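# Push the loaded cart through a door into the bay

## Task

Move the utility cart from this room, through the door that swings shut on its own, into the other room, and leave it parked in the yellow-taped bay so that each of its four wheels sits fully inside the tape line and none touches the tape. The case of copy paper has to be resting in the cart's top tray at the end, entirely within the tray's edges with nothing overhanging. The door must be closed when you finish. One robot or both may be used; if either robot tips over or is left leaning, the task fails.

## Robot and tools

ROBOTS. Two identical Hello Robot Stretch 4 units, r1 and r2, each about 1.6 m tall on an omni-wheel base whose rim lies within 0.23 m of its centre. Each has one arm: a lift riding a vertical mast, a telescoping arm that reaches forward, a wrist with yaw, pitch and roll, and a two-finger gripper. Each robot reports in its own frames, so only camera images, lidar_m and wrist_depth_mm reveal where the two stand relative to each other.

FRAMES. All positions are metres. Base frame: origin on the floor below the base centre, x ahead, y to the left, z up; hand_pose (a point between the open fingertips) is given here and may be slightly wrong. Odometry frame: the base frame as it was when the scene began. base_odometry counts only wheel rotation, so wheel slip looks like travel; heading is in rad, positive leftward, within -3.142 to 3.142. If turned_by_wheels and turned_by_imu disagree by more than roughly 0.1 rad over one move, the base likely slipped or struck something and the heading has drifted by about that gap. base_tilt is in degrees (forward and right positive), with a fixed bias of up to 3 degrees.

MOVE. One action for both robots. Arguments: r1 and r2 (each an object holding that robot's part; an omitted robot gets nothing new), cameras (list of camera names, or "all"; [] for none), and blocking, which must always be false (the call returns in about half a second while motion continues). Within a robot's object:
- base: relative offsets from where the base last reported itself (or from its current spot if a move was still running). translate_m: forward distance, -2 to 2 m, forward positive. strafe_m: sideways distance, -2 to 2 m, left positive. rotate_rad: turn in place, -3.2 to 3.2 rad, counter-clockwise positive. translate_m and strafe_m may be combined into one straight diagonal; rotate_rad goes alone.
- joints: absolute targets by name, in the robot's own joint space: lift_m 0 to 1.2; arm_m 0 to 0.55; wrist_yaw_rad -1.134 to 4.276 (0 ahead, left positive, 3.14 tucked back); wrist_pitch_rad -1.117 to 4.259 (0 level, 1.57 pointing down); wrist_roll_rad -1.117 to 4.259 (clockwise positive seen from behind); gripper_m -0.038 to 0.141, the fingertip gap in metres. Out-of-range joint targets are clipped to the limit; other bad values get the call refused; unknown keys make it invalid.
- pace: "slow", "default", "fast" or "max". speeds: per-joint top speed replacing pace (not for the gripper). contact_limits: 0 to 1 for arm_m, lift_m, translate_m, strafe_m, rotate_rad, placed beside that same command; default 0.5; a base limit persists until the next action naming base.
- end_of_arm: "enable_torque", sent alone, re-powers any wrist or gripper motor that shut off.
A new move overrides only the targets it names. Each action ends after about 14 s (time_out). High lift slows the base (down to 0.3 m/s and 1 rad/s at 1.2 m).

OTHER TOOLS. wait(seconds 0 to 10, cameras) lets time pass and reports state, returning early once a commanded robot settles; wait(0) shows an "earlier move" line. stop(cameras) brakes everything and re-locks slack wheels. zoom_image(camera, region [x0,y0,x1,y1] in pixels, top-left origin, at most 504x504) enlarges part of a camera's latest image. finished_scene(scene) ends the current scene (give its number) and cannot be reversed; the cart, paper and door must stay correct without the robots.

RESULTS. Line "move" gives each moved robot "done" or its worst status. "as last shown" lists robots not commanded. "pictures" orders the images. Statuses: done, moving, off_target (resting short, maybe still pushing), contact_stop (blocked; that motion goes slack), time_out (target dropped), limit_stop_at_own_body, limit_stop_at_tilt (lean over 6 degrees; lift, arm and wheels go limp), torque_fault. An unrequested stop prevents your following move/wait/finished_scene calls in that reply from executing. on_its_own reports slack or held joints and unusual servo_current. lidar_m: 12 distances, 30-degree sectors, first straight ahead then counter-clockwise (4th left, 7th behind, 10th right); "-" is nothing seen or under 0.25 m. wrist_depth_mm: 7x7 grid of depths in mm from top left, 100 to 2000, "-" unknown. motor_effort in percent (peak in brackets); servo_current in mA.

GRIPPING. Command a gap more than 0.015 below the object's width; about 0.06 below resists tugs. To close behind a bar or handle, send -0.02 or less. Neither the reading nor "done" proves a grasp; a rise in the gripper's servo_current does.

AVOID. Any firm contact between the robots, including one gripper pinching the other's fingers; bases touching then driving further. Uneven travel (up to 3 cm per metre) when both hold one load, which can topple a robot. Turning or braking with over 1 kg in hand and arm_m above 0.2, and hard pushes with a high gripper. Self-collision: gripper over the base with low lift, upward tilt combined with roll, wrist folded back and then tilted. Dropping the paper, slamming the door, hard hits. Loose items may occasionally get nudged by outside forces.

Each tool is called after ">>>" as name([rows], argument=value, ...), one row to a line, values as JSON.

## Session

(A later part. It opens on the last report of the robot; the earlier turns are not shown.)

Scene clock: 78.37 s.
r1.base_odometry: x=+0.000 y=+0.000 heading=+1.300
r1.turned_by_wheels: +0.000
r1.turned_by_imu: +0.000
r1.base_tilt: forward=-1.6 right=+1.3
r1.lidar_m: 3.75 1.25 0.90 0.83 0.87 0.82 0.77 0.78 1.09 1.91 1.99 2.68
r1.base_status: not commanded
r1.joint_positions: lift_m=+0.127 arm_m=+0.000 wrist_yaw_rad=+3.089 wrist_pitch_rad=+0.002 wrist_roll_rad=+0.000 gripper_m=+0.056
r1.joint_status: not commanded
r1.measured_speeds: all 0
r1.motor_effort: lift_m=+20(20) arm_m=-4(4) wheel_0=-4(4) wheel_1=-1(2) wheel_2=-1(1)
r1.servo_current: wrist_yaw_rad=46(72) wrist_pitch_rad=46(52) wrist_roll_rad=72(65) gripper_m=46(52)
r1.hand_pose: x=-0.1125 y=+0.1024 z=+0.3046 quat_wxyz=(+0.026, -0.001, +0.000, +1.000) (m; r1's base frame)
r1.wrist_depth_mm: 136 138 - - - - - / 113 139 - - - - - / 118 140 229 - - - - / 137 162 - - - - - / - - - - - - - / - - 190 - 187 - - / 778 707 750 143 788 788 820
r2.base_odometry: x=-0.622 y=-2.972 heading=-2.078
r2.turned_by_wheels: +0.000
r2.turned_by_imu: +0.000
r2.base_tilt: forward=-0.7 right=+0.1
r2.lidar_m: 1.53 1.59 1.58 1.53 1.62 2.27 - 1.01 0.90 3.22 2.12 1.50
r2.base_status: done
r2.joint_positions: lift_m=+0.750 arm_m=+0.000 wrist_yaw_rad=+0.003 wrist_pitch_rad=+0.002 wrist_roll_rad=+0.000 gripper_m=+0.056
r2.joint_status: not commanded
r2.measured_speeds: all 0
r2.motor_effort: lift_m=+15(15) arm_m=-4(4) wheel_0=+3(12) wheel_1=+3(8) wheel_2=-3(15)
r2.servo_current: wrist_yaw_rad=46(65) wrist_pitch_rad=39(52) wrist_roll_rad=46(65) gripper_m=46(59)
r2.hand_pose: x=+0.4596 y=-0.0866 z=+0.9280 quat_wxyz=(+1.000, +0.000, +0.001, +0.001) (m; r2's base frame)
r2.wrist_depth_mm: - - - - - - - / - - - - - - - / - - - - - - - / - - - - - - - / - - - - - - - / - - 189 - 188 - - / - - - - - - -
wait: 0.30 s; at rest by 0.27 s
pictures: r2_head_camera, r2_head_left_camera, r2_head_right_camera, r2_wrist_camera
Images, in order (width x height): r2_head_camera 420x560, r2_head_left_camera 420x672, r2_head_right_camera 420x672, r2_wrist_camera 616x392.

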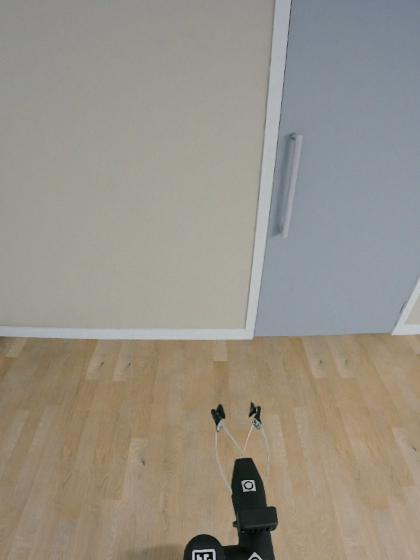

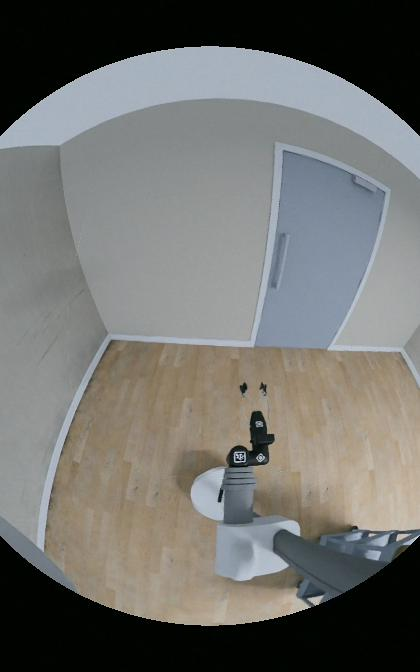

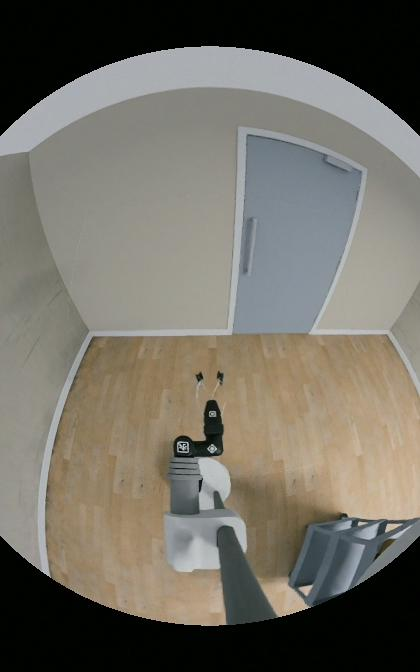

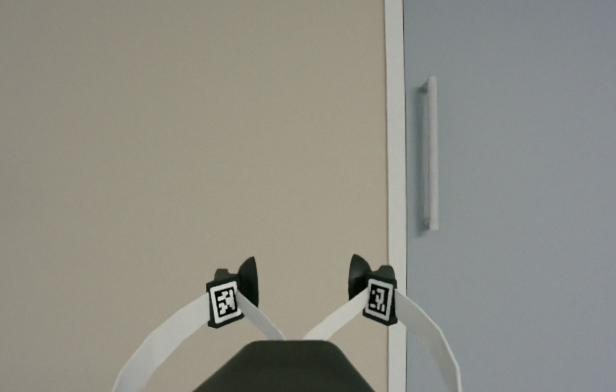

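>>> move(blocking=false, r2={"base":{"translate_m":0.4,"strafe_m":-0.3},"joints":{"gripper_m":0.1}}, cameras=[])

>>> wait(seconds=5, cameras=[])

>>> wait(seconds=0.3, cameras=["r2_head_camera","r2_wrist_camera"])

Scene clock: 88.17 s.
move: r2 moving
r1: as last shown
r1.lidar_m: 3.80 1.22 0.90 0.83 0.87 0.82 0.77 0.80 1.09 1.92 2.00 2.70
r1.motor_effort: lift_m=+20(20) arm_m=-4(4) wheel_0=-3(4) wheel_1=-1(1) wheel_2=-1(1)
r1.servo_current: wrist_yaw_rad=52(52) wrist_pitch_rad=39(52) wrist_roll_rad=46(59) gripper_m=39(52)
r1.wrist_depth_mm: 136 139 - - - - - / 114 139 - - - - - / 117 139 229 - - - - / 137 162 - - - - - / - - - - - - - / - - 190 - 187 - - / 798 699 759 143 788 778 809
r2.base_odometry: x=-0.653 y=-2.986 heading=-2.078
r2.turned_by_wheels: +0.000
r2.turned_by_imu: +0.000
r2.base_tilt: forward=-0.7 right=+0.1
r2.lidar_m: 1.51 1.58 1.57 1.54 1.60 2.29 - 0.96 0.89 3.18 2.10 1.47
r2.base_status: translate_m moving; strafe_m moving
r2.joint_positions: lift_m=+0.750 arm_m=+0.000 wrist_yaw_rad=+0.003 wrist_pitch_rad=+0.002 wrist_roll_rad=+0.000 gripper_m=+0.075
r2.joint_status: gripper_m moving
r2.measured_speeds: translate_m=+0.107 strafe_m=-0.080 rotate_rad=+0.004 lift_m=+0.000 arm_m=+0.000 wrist_yaw_rad=+0.000 wrist_pitch_rad=+0.000 wrist_roll_rad=+0.000
r2.motor_effort: lift_m=+15(15) arm_m=-4(4) wheel_0=+9(13) wheel_1=-5(7) wheel_2=-12(12)
r2.servo_current: wrist_yaw_rad=52(59) wrist_pitch_rad=39(46) wrist_roll_rad=39(52) gripper_m=91(91)
r2.hand_pose: x=+0.4596 y=-0.0866 z=+0.9280 quat_wxyz=(+1.000, +0.000, +0.001, +0.001) (m; r2's base frame)
r2.wrist_depth_mm: - - - - - - - / - - - - - - - / - - - - - - - / - - - - - - - / - - - - - - - / - - 189 - 187 - - / - - - - - - -
pictures: none
No camera images: "cameras" was empty.

Scene clock: 90.73 s.
earlier move: r2 done
r1.base_odometry: x=+0.000 y=+0.000 heading=+1.300
r1.turned_by_wheels: +0.000
r1.turned_by_imu: +0.000
r1.base_tilt: forward=-1.6 right=+1.2
r1.lidar_m: 3.80 1.28 0.88 0.84 0.85 0.83 0.76 0.81 1.11 1.92 2.00 2.67
r1.base_status: not commanded
r1.joint_positions: lift_m=+0.127 arm_m=+0.000 wrist_yaw_rad=+3.089 wrist_pitch_rad=+0.002 wrist_roll_rad=+0.000 gripper_m=+0.056
r1.joint_status: not commanded
r1.measured_speeds: all 0
r1.motor_effort: lift_m=+20(20) arm_m=-4(4) wheel_0=-3(4) wheel_1=-1(2) wheel_2=-1(1)
r1.servo_current: wrist_yaw_rad=59(65) wrist_pitch_rad=46(52) wrist_roll_rad=46(72) gripper_m=39(52)
r1.hand_pose: x=-0.1125 y=+0.1024 z=+0.3046 quat_wxyz=(+0.026, -0.001, +0.000, +1.000) (m; r1's base frame)
r1.wrist_depth_mm: 136 139 - - - - - / 113 139 - - - - - / 118 140 229 - - - - / 137 162 - - - - - / - - - - - - - / - - 190 - 187 - - / 798 715 750 143 788 768 820
r2.base_odometry: x=-1.078 y=-3.176 heading=-2.078
r2.turned_by_wheels: +0.000
r2.turned_by_imu: +0.001
r2.base_tilt: forward=-0.7 right=+0.1
r2.lidar_m: 1.05 1.20 1.69 1.82 1.93 2.69 1.36 1.03 3.05 2.92 1.56 1.16
r2.base_status: done
r2.joint_positions: lift_m=+0.750 arm_m=+0.000 wrist_yaw_rad=+0.003 wrist_pitch_rad=+0.002 wrist_roll_rad=+0.000 gripper_m=+0.100
r2.joint_status: all done
r2.measured_speeds: all 0
r2.motor_effort: lift_m=+15(15) arm_m=-4(4) wheel_0=+3(14) wheel_1=-4(7) wheel_2=-3(13)
r2.servo_current: wrist_yaw_rad=39(65) wrist_pitch_rad=39(52) wrist_roll_rad=59(59) gripper_m=52(98)
r2.hand_pose: x=+0.4596 y=-0.0866 z=+0.9280 quat_wxyz=(+1.000, +0.000, +0.001, +0.001) (m; r2's base frame)
r2.wrist_depth_mm: - - - - - - - / - - - - - - - / - - - - - - - / - - - - - - - / - - - 904 - - - / - - 189 904 185 - - / - - - - - - -
wait: 2.57 of 5 s (r2 has come to rest)
pictures: none
No camera images: "cameras" was empty.

Scene clock: 91.03 s.
r1.base_odometry: x=+0.000 y=+0.000 heading=+1.300
r1.turned_by_wheels: +0.000
r1.turned_by_imu: +0.000
r1.base_tilt: forward=-1.6 right=+1.3
r1.lidar_m: 3.79 1.25 0.88 0.84 0.87 0.83 0.77 0.81 1.12 1.92 1.99 2.69
r1.base_status: not commanded
r1.joint_positions: lift_m=+0.127 arm_m=+0.000 wrist_yaw_rad=+3.089 wrist_pitch_rad=+0.002 wrist_roll_rad=+0.000 gripper_m=+0.056
r1.joint_status: not commanded
r1.measured_speeds: all 0
r1.motor_effort: lift_m=+20(20) arm_m=-4(4) wheel_0=-3(4) wheel_1=-1(2) wheel_2=-1(1)
r1.servo_current: wrist_yaw_rad=39(65) wrist_pitch_rad=46(52) wrist_roll_rad=39(72) gripper_m=52(52)
r1.hand_pose: x=-0.1125 y=+0.1024 z=+0.3046 quat_wxyz=(+0.026, -0.001, +0.000, +1.000) (m; r1's base frame)
r1.wrist_depth_mm: 136 138 - - - - - / 113 139 - - - - - / 117 139 229 - - - - / 137 162 - - - - - / - - - - - - - / - - 190 - 188 - - / 788 707 759 143 788 768 820
r2.base_odometry: x=-1.078 y=-3.176 heading=-2.078
r2.turned_by_wheels: +0.000
r2.turned_by_imu: +0.000
r2.base_tilt: forward=-0.7 right=+0.1
r2.lidar_m: 1.07 1.18 1.67 1.81 1.88 2.70 1.36 1.01 3.01 2.93 1.54 1.18
r2.base_status: done
r2.joint_positions: lift_m=+0.750 arm_m=+0.000 wrist_yaw_rad=+0.003 wrist_pitch_rad=+0.002 wrist_roll_rad=+0.000 gripper_m=+0.100
r2.joint_status: all done
r2.measured_speeds: all 0
r2.motor_effort: lift_m=+15(15) arm_m=-4(4) wheel_0=+3(14) wheel_1=-4(7) wheel_2=-3(13)
r2.servo_current: wrist_yaw_rad=46(65) wrist_pitch_rad=46(52) wrist_roll_rad=46(59) gripper_m=46(98)
r2.hand_pose: x=+0.4596 y=-0.0866 z=+0.9280 quat_wxyz=(+1.000, +0.000, +0.001, +0.001) (m; r2's base frame)
r2.wrist_depth_mm: - - - - - - - / - - - - - - - / - - - - - - - / - - - - - - - / - - - 904 - - - / - - 189 891 186 - - / - - - - - - -
wait: 0.30 s; at rest by 0.27 s
pictures: r2_head_camera, r2_wrist_camera
Images, in order (width x height): r2_head_camera 420x560, r2_wrist_camera 616x392.

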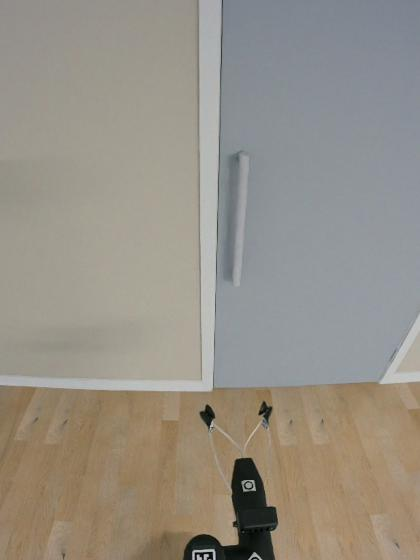

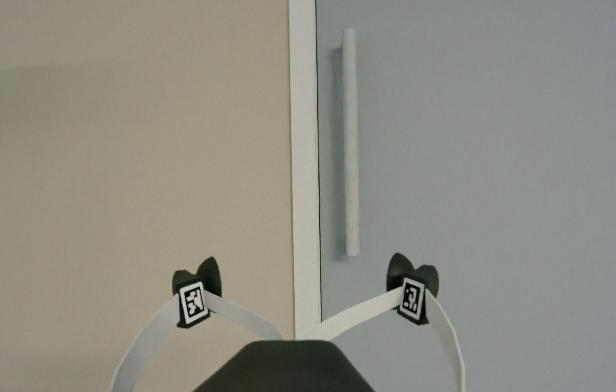

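>>> move(blocking=false, r2={"base":{"translate_m":0.3,"strafe_m":-0.095},"joints":{"lift_m":0.87}}, cameras=[])

>>> wait(seconds=5, cameras=[])

>>> wait(seconds=0.3, cameras=["r2_head_camera","r2_wrist_camera"])

Scene clock: 98.90 s.
move: r2 moving
r1: as last shown
r1.lidar_m: 3.79 1.24 0.86 0.83 0.87 0.82 0.78 0.80 1.09 1.92 1.98 2.66
r1.motor_effort: lift_m=+20(20) arm_m=-4(4) wheel_0=-4(4) wheel_1=-1(1) wheel_2=-1(1)
r1.servo_current: wrist_yaw_rad=39(59) wrist_pitch_rad=39(46) wrist_roll_rad=52(59) gripper_m=39(46)
r1.wrist_depth_mm: 136 138 - - - - - / 113 139 - - - - - / 118 140 229 - - - - / 137 161 - - - - - / - - - - - - - / - - 190 - 187 - - / 788 715 759 143 798 778 820
r2.base_odometry: x=-1.102 y=-3.198 heading=-2.078
r2.turned_by_wheels: +0.000
r2.turned_by_imu: +0.001
r2.base_tilt: forward=-0.7 right=+0.0
r2.lidar_m: 1.02 1.16 1.65 1.81 1.89 2.69 1.37 1.05 3.00 2.93 1.52 1.14
r2.base_status: translate_m moving; strafe_m moving
r2.joint_positions: lift_m=+0.788 arm_m=+0.000 wrist_yaw_rad=+0.003 wrist_pitch_rad=+0.002 wrist_roll_rad=+0.000 gripper_m=+0.100
r2.joint_status: lift_m moving
r2.measured_speeds: translate_m=+0.120 strafe_m=-0.040 rotate_rad=-0.001 lift_m=+0.146 arm_m=+0.000 wrist_yaw_rad=+0.000 wrist_pitch_rad=+0.000 wrist_roll_rad=+0.000
r2.motor_effort: lift_m=+19(23) arm_m=-4(4) wheel_0=+10(12) wheel_1=+7(7) wheel_2=-14(14)
r2.servo_current: wrist_yaw_rad=46(59) wrist_pitch_rad=39(46) wrist_roll_rad=33(52) gripper_m=52(52)
r2.hand_pose: x=+0.4596 y=-0.0866 z=+0.9654 quat_wxyz=(+1.000, +0.000, +0.001, +0.001) (m; r2's base frame)
r2.wrist_depth_mm: - - - - - - - / - - - - - - - / - - - - - - - / - - - - - - - / - - - - - - - / - - 187 - 185 - - / - - - - - - -
pictures: none
No camera images: "cameras" was empty.

Scene clock: 100.87 s.
earlier move: r2 done
r1.base_odometry: x=+0.000 y=+0.000 heading=+1.300
r1.turned_by_wheels: +0.000
r1.turned_by_imu: +0.000
r1.base_tilt: forward=-1.6 right=+1.2
r1.lidar_m: 3.80 1.25 0.88 0.83 0.87 0.81 0.78 0.80 1.10 1.93 1.99 2.70
r1.base_status: not commanded
r1.joint_positions: lift_m=+0.127 arm_m=+0.000 wrist_yaw_rad=+3.089 wrist_pitch_rad=+0.002 wrist_roll_rad=+0.000 gripper_m=+0.056
r1.joint_status: not commanded
r1.measured_speeds: all 0
r1.motor_effort: lift_m=+20(20) arm_m=-4(4) wheel_0=-4(4) wheel_1=-1(1) wheel_2=-1(1)
r1.servo_current: wrist_yaw_rad=52(65) wrist_pitch_rad=39(52) wrist_roll_rad=39(72) gripper_m=33(46)
r1.hand_pose: x=-0.1125 y=+0.1024 z=+0.3046 quat_wxyz=(+0.026, -0.001, +0.000, +1.000) (m; r1's base frame)
r1.wrist_depth_mm: 136 139 - - - - - / 113 139 - - - - - / 118 140 228 - - - - / 137 162 - - - - - / - - - - - - - / - - 190 - 187 - - / 788 699 759 143 788 778 809
r2.base_odometry: x=-1.307 y=-3.392 heading=-2.078
r2.turned_by_wheels: +0.000
r2.turned_by_imu: +0.001
r2.base_tilt: forward=-0.7 right=+0.1
r2.lidar_m: 0.79 0.87 1.25 1.90 2.01 2.81 1.36 1.27 2.94 2.84 1.15 0.87
r2.base_status: done
r2.joint_positions: lift_m=+0.870 arm_m=+0.000 wrist_yaw_rad=+0.003 wrist_pitch_rad=+0.002 wrist_roll_rad=+0.000 gripper_m=+0.100
r2.joint_status: all done
r2.measured_speeds: all 0
r2.motor_effort: lift_m=+21(24) arm_m=-4(4) wheel_0=+1(13) wheel_1=+4(7) wheel_2=-4(15)
r2.servo_current: wrist_yaw_rad=46(65) wrist_pitch_rad=39(46) wrist_roll_rad=39(59) gripper_m=46(59)
r2.hand_pose: x=+0.4596 y=-0.0866 z=+1.0475 quat_wxyz=(+1.000, +0.000, +0.001, +0.001) (m; r2's base frame)
r2.wrist_depth_mm: - - - - - - - / - - - 525 - - - / - - 603 521 - - - / - - 603 525 - - - / - - 597 530 - - - / - - 189 525 185 - - / - - - - - - -
wait: 1.97 of 5 s (r2 has come to rest)
pictures: none
No camera images: "cameras" was empty.

Scene clock: 101.17 s.
r1.base_odometry: x=+0.000 y=+0.000 heading=+1.300
r1.turned_by_wheels: +0.000
r1.turned_by_imu: +0.000
r1.base_tilt: forward=-1.6 right=+1.3
r1.lidar_m: 3.79 1.25 0.90 0.83 0.88 0.82 0.76 0.80 1.10 1.92 2.00 2.68
r1.base_status: not commanded
r1.joint_positions: lift_m=+0.127 arm_m=+0.000 wrist_yaw_rad=+3.089 wrist_pitch_rad=+0.002 wrist_roll_rad=+0.000 gripper_m=+0.056
r1.joint_status: not commanded
r1.measured_speeds: all 0
r1.motor_effort: lift_m=+20(20) arm_m=-4(4) wheel_0=-4(4) wheel_1=-1(1) wheel_2=-1(1)
r1.servo_current: wrist_yaw_rad=39(65) wrist_pitch_rad=33(52) wrist_roll_rad=59(72) gripper_m=46(46)
r1.hand_pose: x=-0.1125 y=+0.1024 z=+0.3046 quat_wxyz=(+0.026, -0.001, +0.000, +1.000) (m; r1's base frame)
r1.wrist_depth_mm: 136 138 - - - - - / 113 139 - - - - - / 118 140 229 - - - - / 137 162 - - - - - / - - - - - - - / - - 190 - 186 - - / 788 715 750 143 788 778 809
r2.base_odometry: x=-1.307 y=-3.392 heading=-2.078
r2.turned_by_wheels: +0.000
r2.turned_by_imu: +0.000
r2.base_tilt: forward=-0.7 right=+0.1
r2.lidar_m: 0.75 0.88 1.25 1.90 2.01 2.82 1.36 1.25 2.92 2.83 1.17 0.85
r2.base_status: done
r2.joint_positions: lift_m=+0.870 arm_m=+0.000 wrist_yaw_rad=+0.003 wrist_pitch_rad=+0.002 wrist_roll_rad=+0.000 gripper_m=+0.100
r2.joint_status: all done
r2.measured_speeds: all 0
r2.motor_effort: lift_m=+21(24) arm_m=-4(4) wheel_0=+2(13) wheel_1=+4(7) wheel_2=-4(15)
r2.servo_current: wrist_yaw_rad=46(65) wrist_pitch_rad=39(46) wrist_roll_rad=52(59) gripper_m=52(59)
r2.hand_pose: x=+0.4596 y=-0.0866 z=+1.0475 quat_wxyz=(+1.000, +0.000, +0.001, +0.001) (m; r2's base frame)
r2.wrist_depth_mm: - - - - - - - / - - - 517 - - - / - - 603 525 - - - / - - 603 525 - - - / - - 603 530 - - - / - - 189 521 185 - - / - - - - - - -
wait: 0.30 s; at rest by 0.27 s
pictures: r2_head_camera, r2_wrist_camera
Images, in order (width x height): r2_head_camera 420x560, r2_wrist_camera 616x392.

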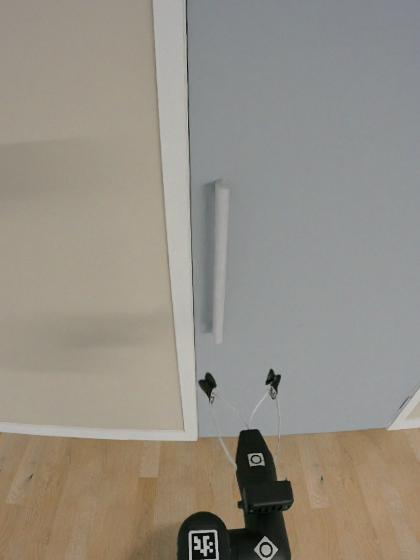

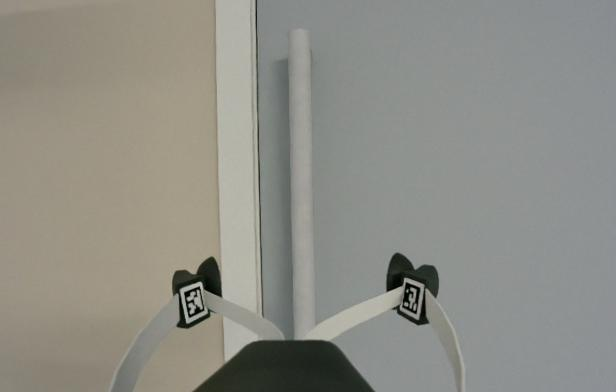

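>>> move(blocking=false, r2={"base":{"translate_m":0.14},"joints":{"arm_m":0.17},"contact_limits":{"arm_m":0.1}}, cameras=[])

>>> wait(seconds=3, cameras=["r2_head_camera","r2_wrist_camera"])

Scene clock: 117.73 s.
move: r2 moving
r1: as last shown
r1.base_tilt: forward=-1.6 right=+1.2
r1.lidar_m: 3.84 1.26 0.89 0.82 0.85 0.83 0.76 0.81 1.09 1.93 1.99 2.68
r1.motor_effort: lift_m=+20(20) arm_m=-4(4) wheel_0=-3(4) wheel_1=-1(1) wheel_2=-1(1)
r1.servo_current: wrist_yaw_rad=33(65) wrist_pitch_rad=46(52) wrist_roll_rad=39(65) gripper_m=46(46)
r1.wrist_depth_mm: 136 139 - - - - - / 113 139 - - - - - / 118 140 229 - - - - / 137 162 - - - - - / - - - - - - - / - - 191 - 187 - - / 778 707 759 143 798 768 831
r2.base_odometry: x=-1.322 y=-3.419 heading=-2.078
r2.turned_by_wheels: +0.000
r2.turned_by_imu: +0.001
r2.base_tilt: forward=-0.7 right=+0.0
r2.lidar_m: 0.72 0.84 1.17 1.89 2.01 2.83 1.34 1.32 2.96 2.77 1.09 0.81
r2.base_status: translate_m moving
r2.joint_positions: lift_m=+0.870 arm_m=+0.050 wrist_yaw_rad=+0.003 wrist_pitch_rad=+0.002 wrist_roll_rad=+0.000 gripper_m=+0.100
r2.joint_status: arm_m moving
r2.measured_speeds: translate_m=+0.122 strafe_m=+0.000 rotate_rad=+0.004 lift_m=+0.000 arm_m=+0.195 wrist_yaw_rad=+0.000 wrist_pitch_rad=+0.000 wrist_roll_rad=+0.000
r2.motor_effort: lift_m=+21(21) arm_m=+9(12) wheel_0=+7(10) wheel_1=+7(8) wheel_2=-13(13)
r2.servo_current: wrist_yaw_rad=52(59) wrist_pitch_rad=39(46) wrist_roll_rad=52(59) gripper_m=52(52)
r2.contact_limits: arm_m 0.1
r2.hand_pose: x=+0.5100 y=-0.0867 z=+1.0475 quat_wxyz=(+1.000, +0.000, +0.001, +0.001) (m; r2's base frame)
r2.wrist_depth_mm: - - 517 442 - - - / - - 517 445 - - - / - - 521 452 - - - / - - 525 462 - - - / - - 530 462 - - - / - - 193 455 185 - - / - - 535 - - - -
pictures: none
No camera images: "cameras" was empty.

Scene clock: 119.03 s.
earlier move: r2 done
r1.base_odometry: x=+0.000 y=+0.000 heading=+1.300
r1.turned_by_wheels: +0.000
r1.turned_by_imu: +0.000
r1.base_tilt: forward=-1.6 right=+1.3
r1.lidar_m: 3.78 1.25 0.90 0.83 0.86 0.82 0.78 0.81 1.12 1.91 2.00 2.69
r1.base_status: not commanded
r1.joint_positions: lift_m=+0.127 arm_m=+0.000 wrist_yaw_rad=+3.089 wrist_pitch_rad=+0.002 wrist_roll_rad=+0.000 gripper_m=+0.056
r1.joint_status: not commanded
r1.measured_speeds: all 0
r1.motor_effort: lift_m=+20(20) arm_m=-4(4) wheel_0=-4(4) wheel_1=-1(1) wheel_2=-1(1)
r1.servo_current: wrist_yaw_rad=46(65) wrist_pitch_rad=46(52) wrist_roll_rad=52(65) gripper_m=39(46)
r1.hand_pose: x=-0.1125 y=+0.1024 z=+0.3046 quat_wxyz=(+0.026, -0.001, +0.000, +1.000) (m; r1's base frame)
r1.wrist_depth_mm: 136 139 - - - - - / 114 140 - - - - - / 118 140 229 - - - - / 137 161 - - - - - / - - - - - - - / - - 190 - 187 - - / 788 707 750 143 798 778 820
r2.base_odometry: x=-1.375 y=-3.514 heading=-2.078
r2.turned_by_wheels: +0.000
r2.turned_by_imu: +0.000
r2.base_tilt: forward=-0.6 right=+0.1
r2.lidar_m: 0.63 0.73 1.03 1.90 2.01 2.78 1.41 1.40 2.94 2.41 0.99 0.71
r2.base_status: done
r2.joint_positions: lift_m=+0.870 arm_m=+0.170 wrist_yaw_rad=+0.003 wrist_pitch_rad=+0.002 wrist_roll_rad=+0.000 gripper_m=+0.100
r2.joint_status: all done
r2.measured_speeds: all 0
r2.motor_effort: lift_m=+21(21) arm_m=+7(12) wheel_0=+3(10) wheel_1=+3(8) wheel_2=-3(13)
r2.servo_current: wrist_yaw_rad=39(59) wrist_pitch_rad=39(46) wrist_roll_rad=46(65) gripper_m=46(59)
r2.contact_limits: arm_m 0.1
r2.hand_pose: x=+0.6293 y=-0.0867 z=+1.0475 quat_wxyz=(+1.000, +0.000, +0.001, +0.001) (m; r2's base frame)
r2.wrist_depth_mm: 304 286 294 286 285 278 274 / 307 289 296 289 285 281 276 / 309 290 297 291 289 281 278 / 309 291 298 291 289 285 279 / 312 294 301 293 291 286 281 / 315 294 200 222 195 287 282 / 315 312 304 - 293 287 285
wait: 1.30 of 3 s (r2 has come to rest)
pictures: r2_head_camera, r2_wrist_camera
Images, in order (width x height): r2_head_camera 420x560, r2_wrist_camera 616x392.

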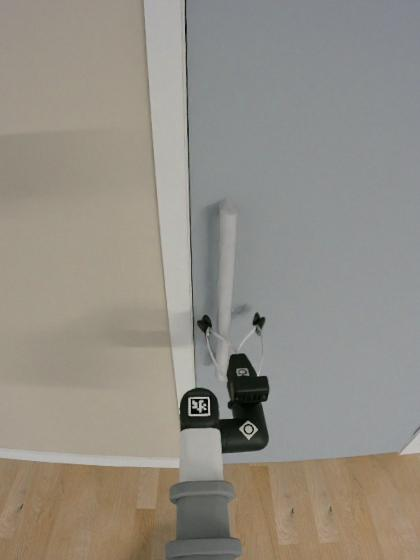

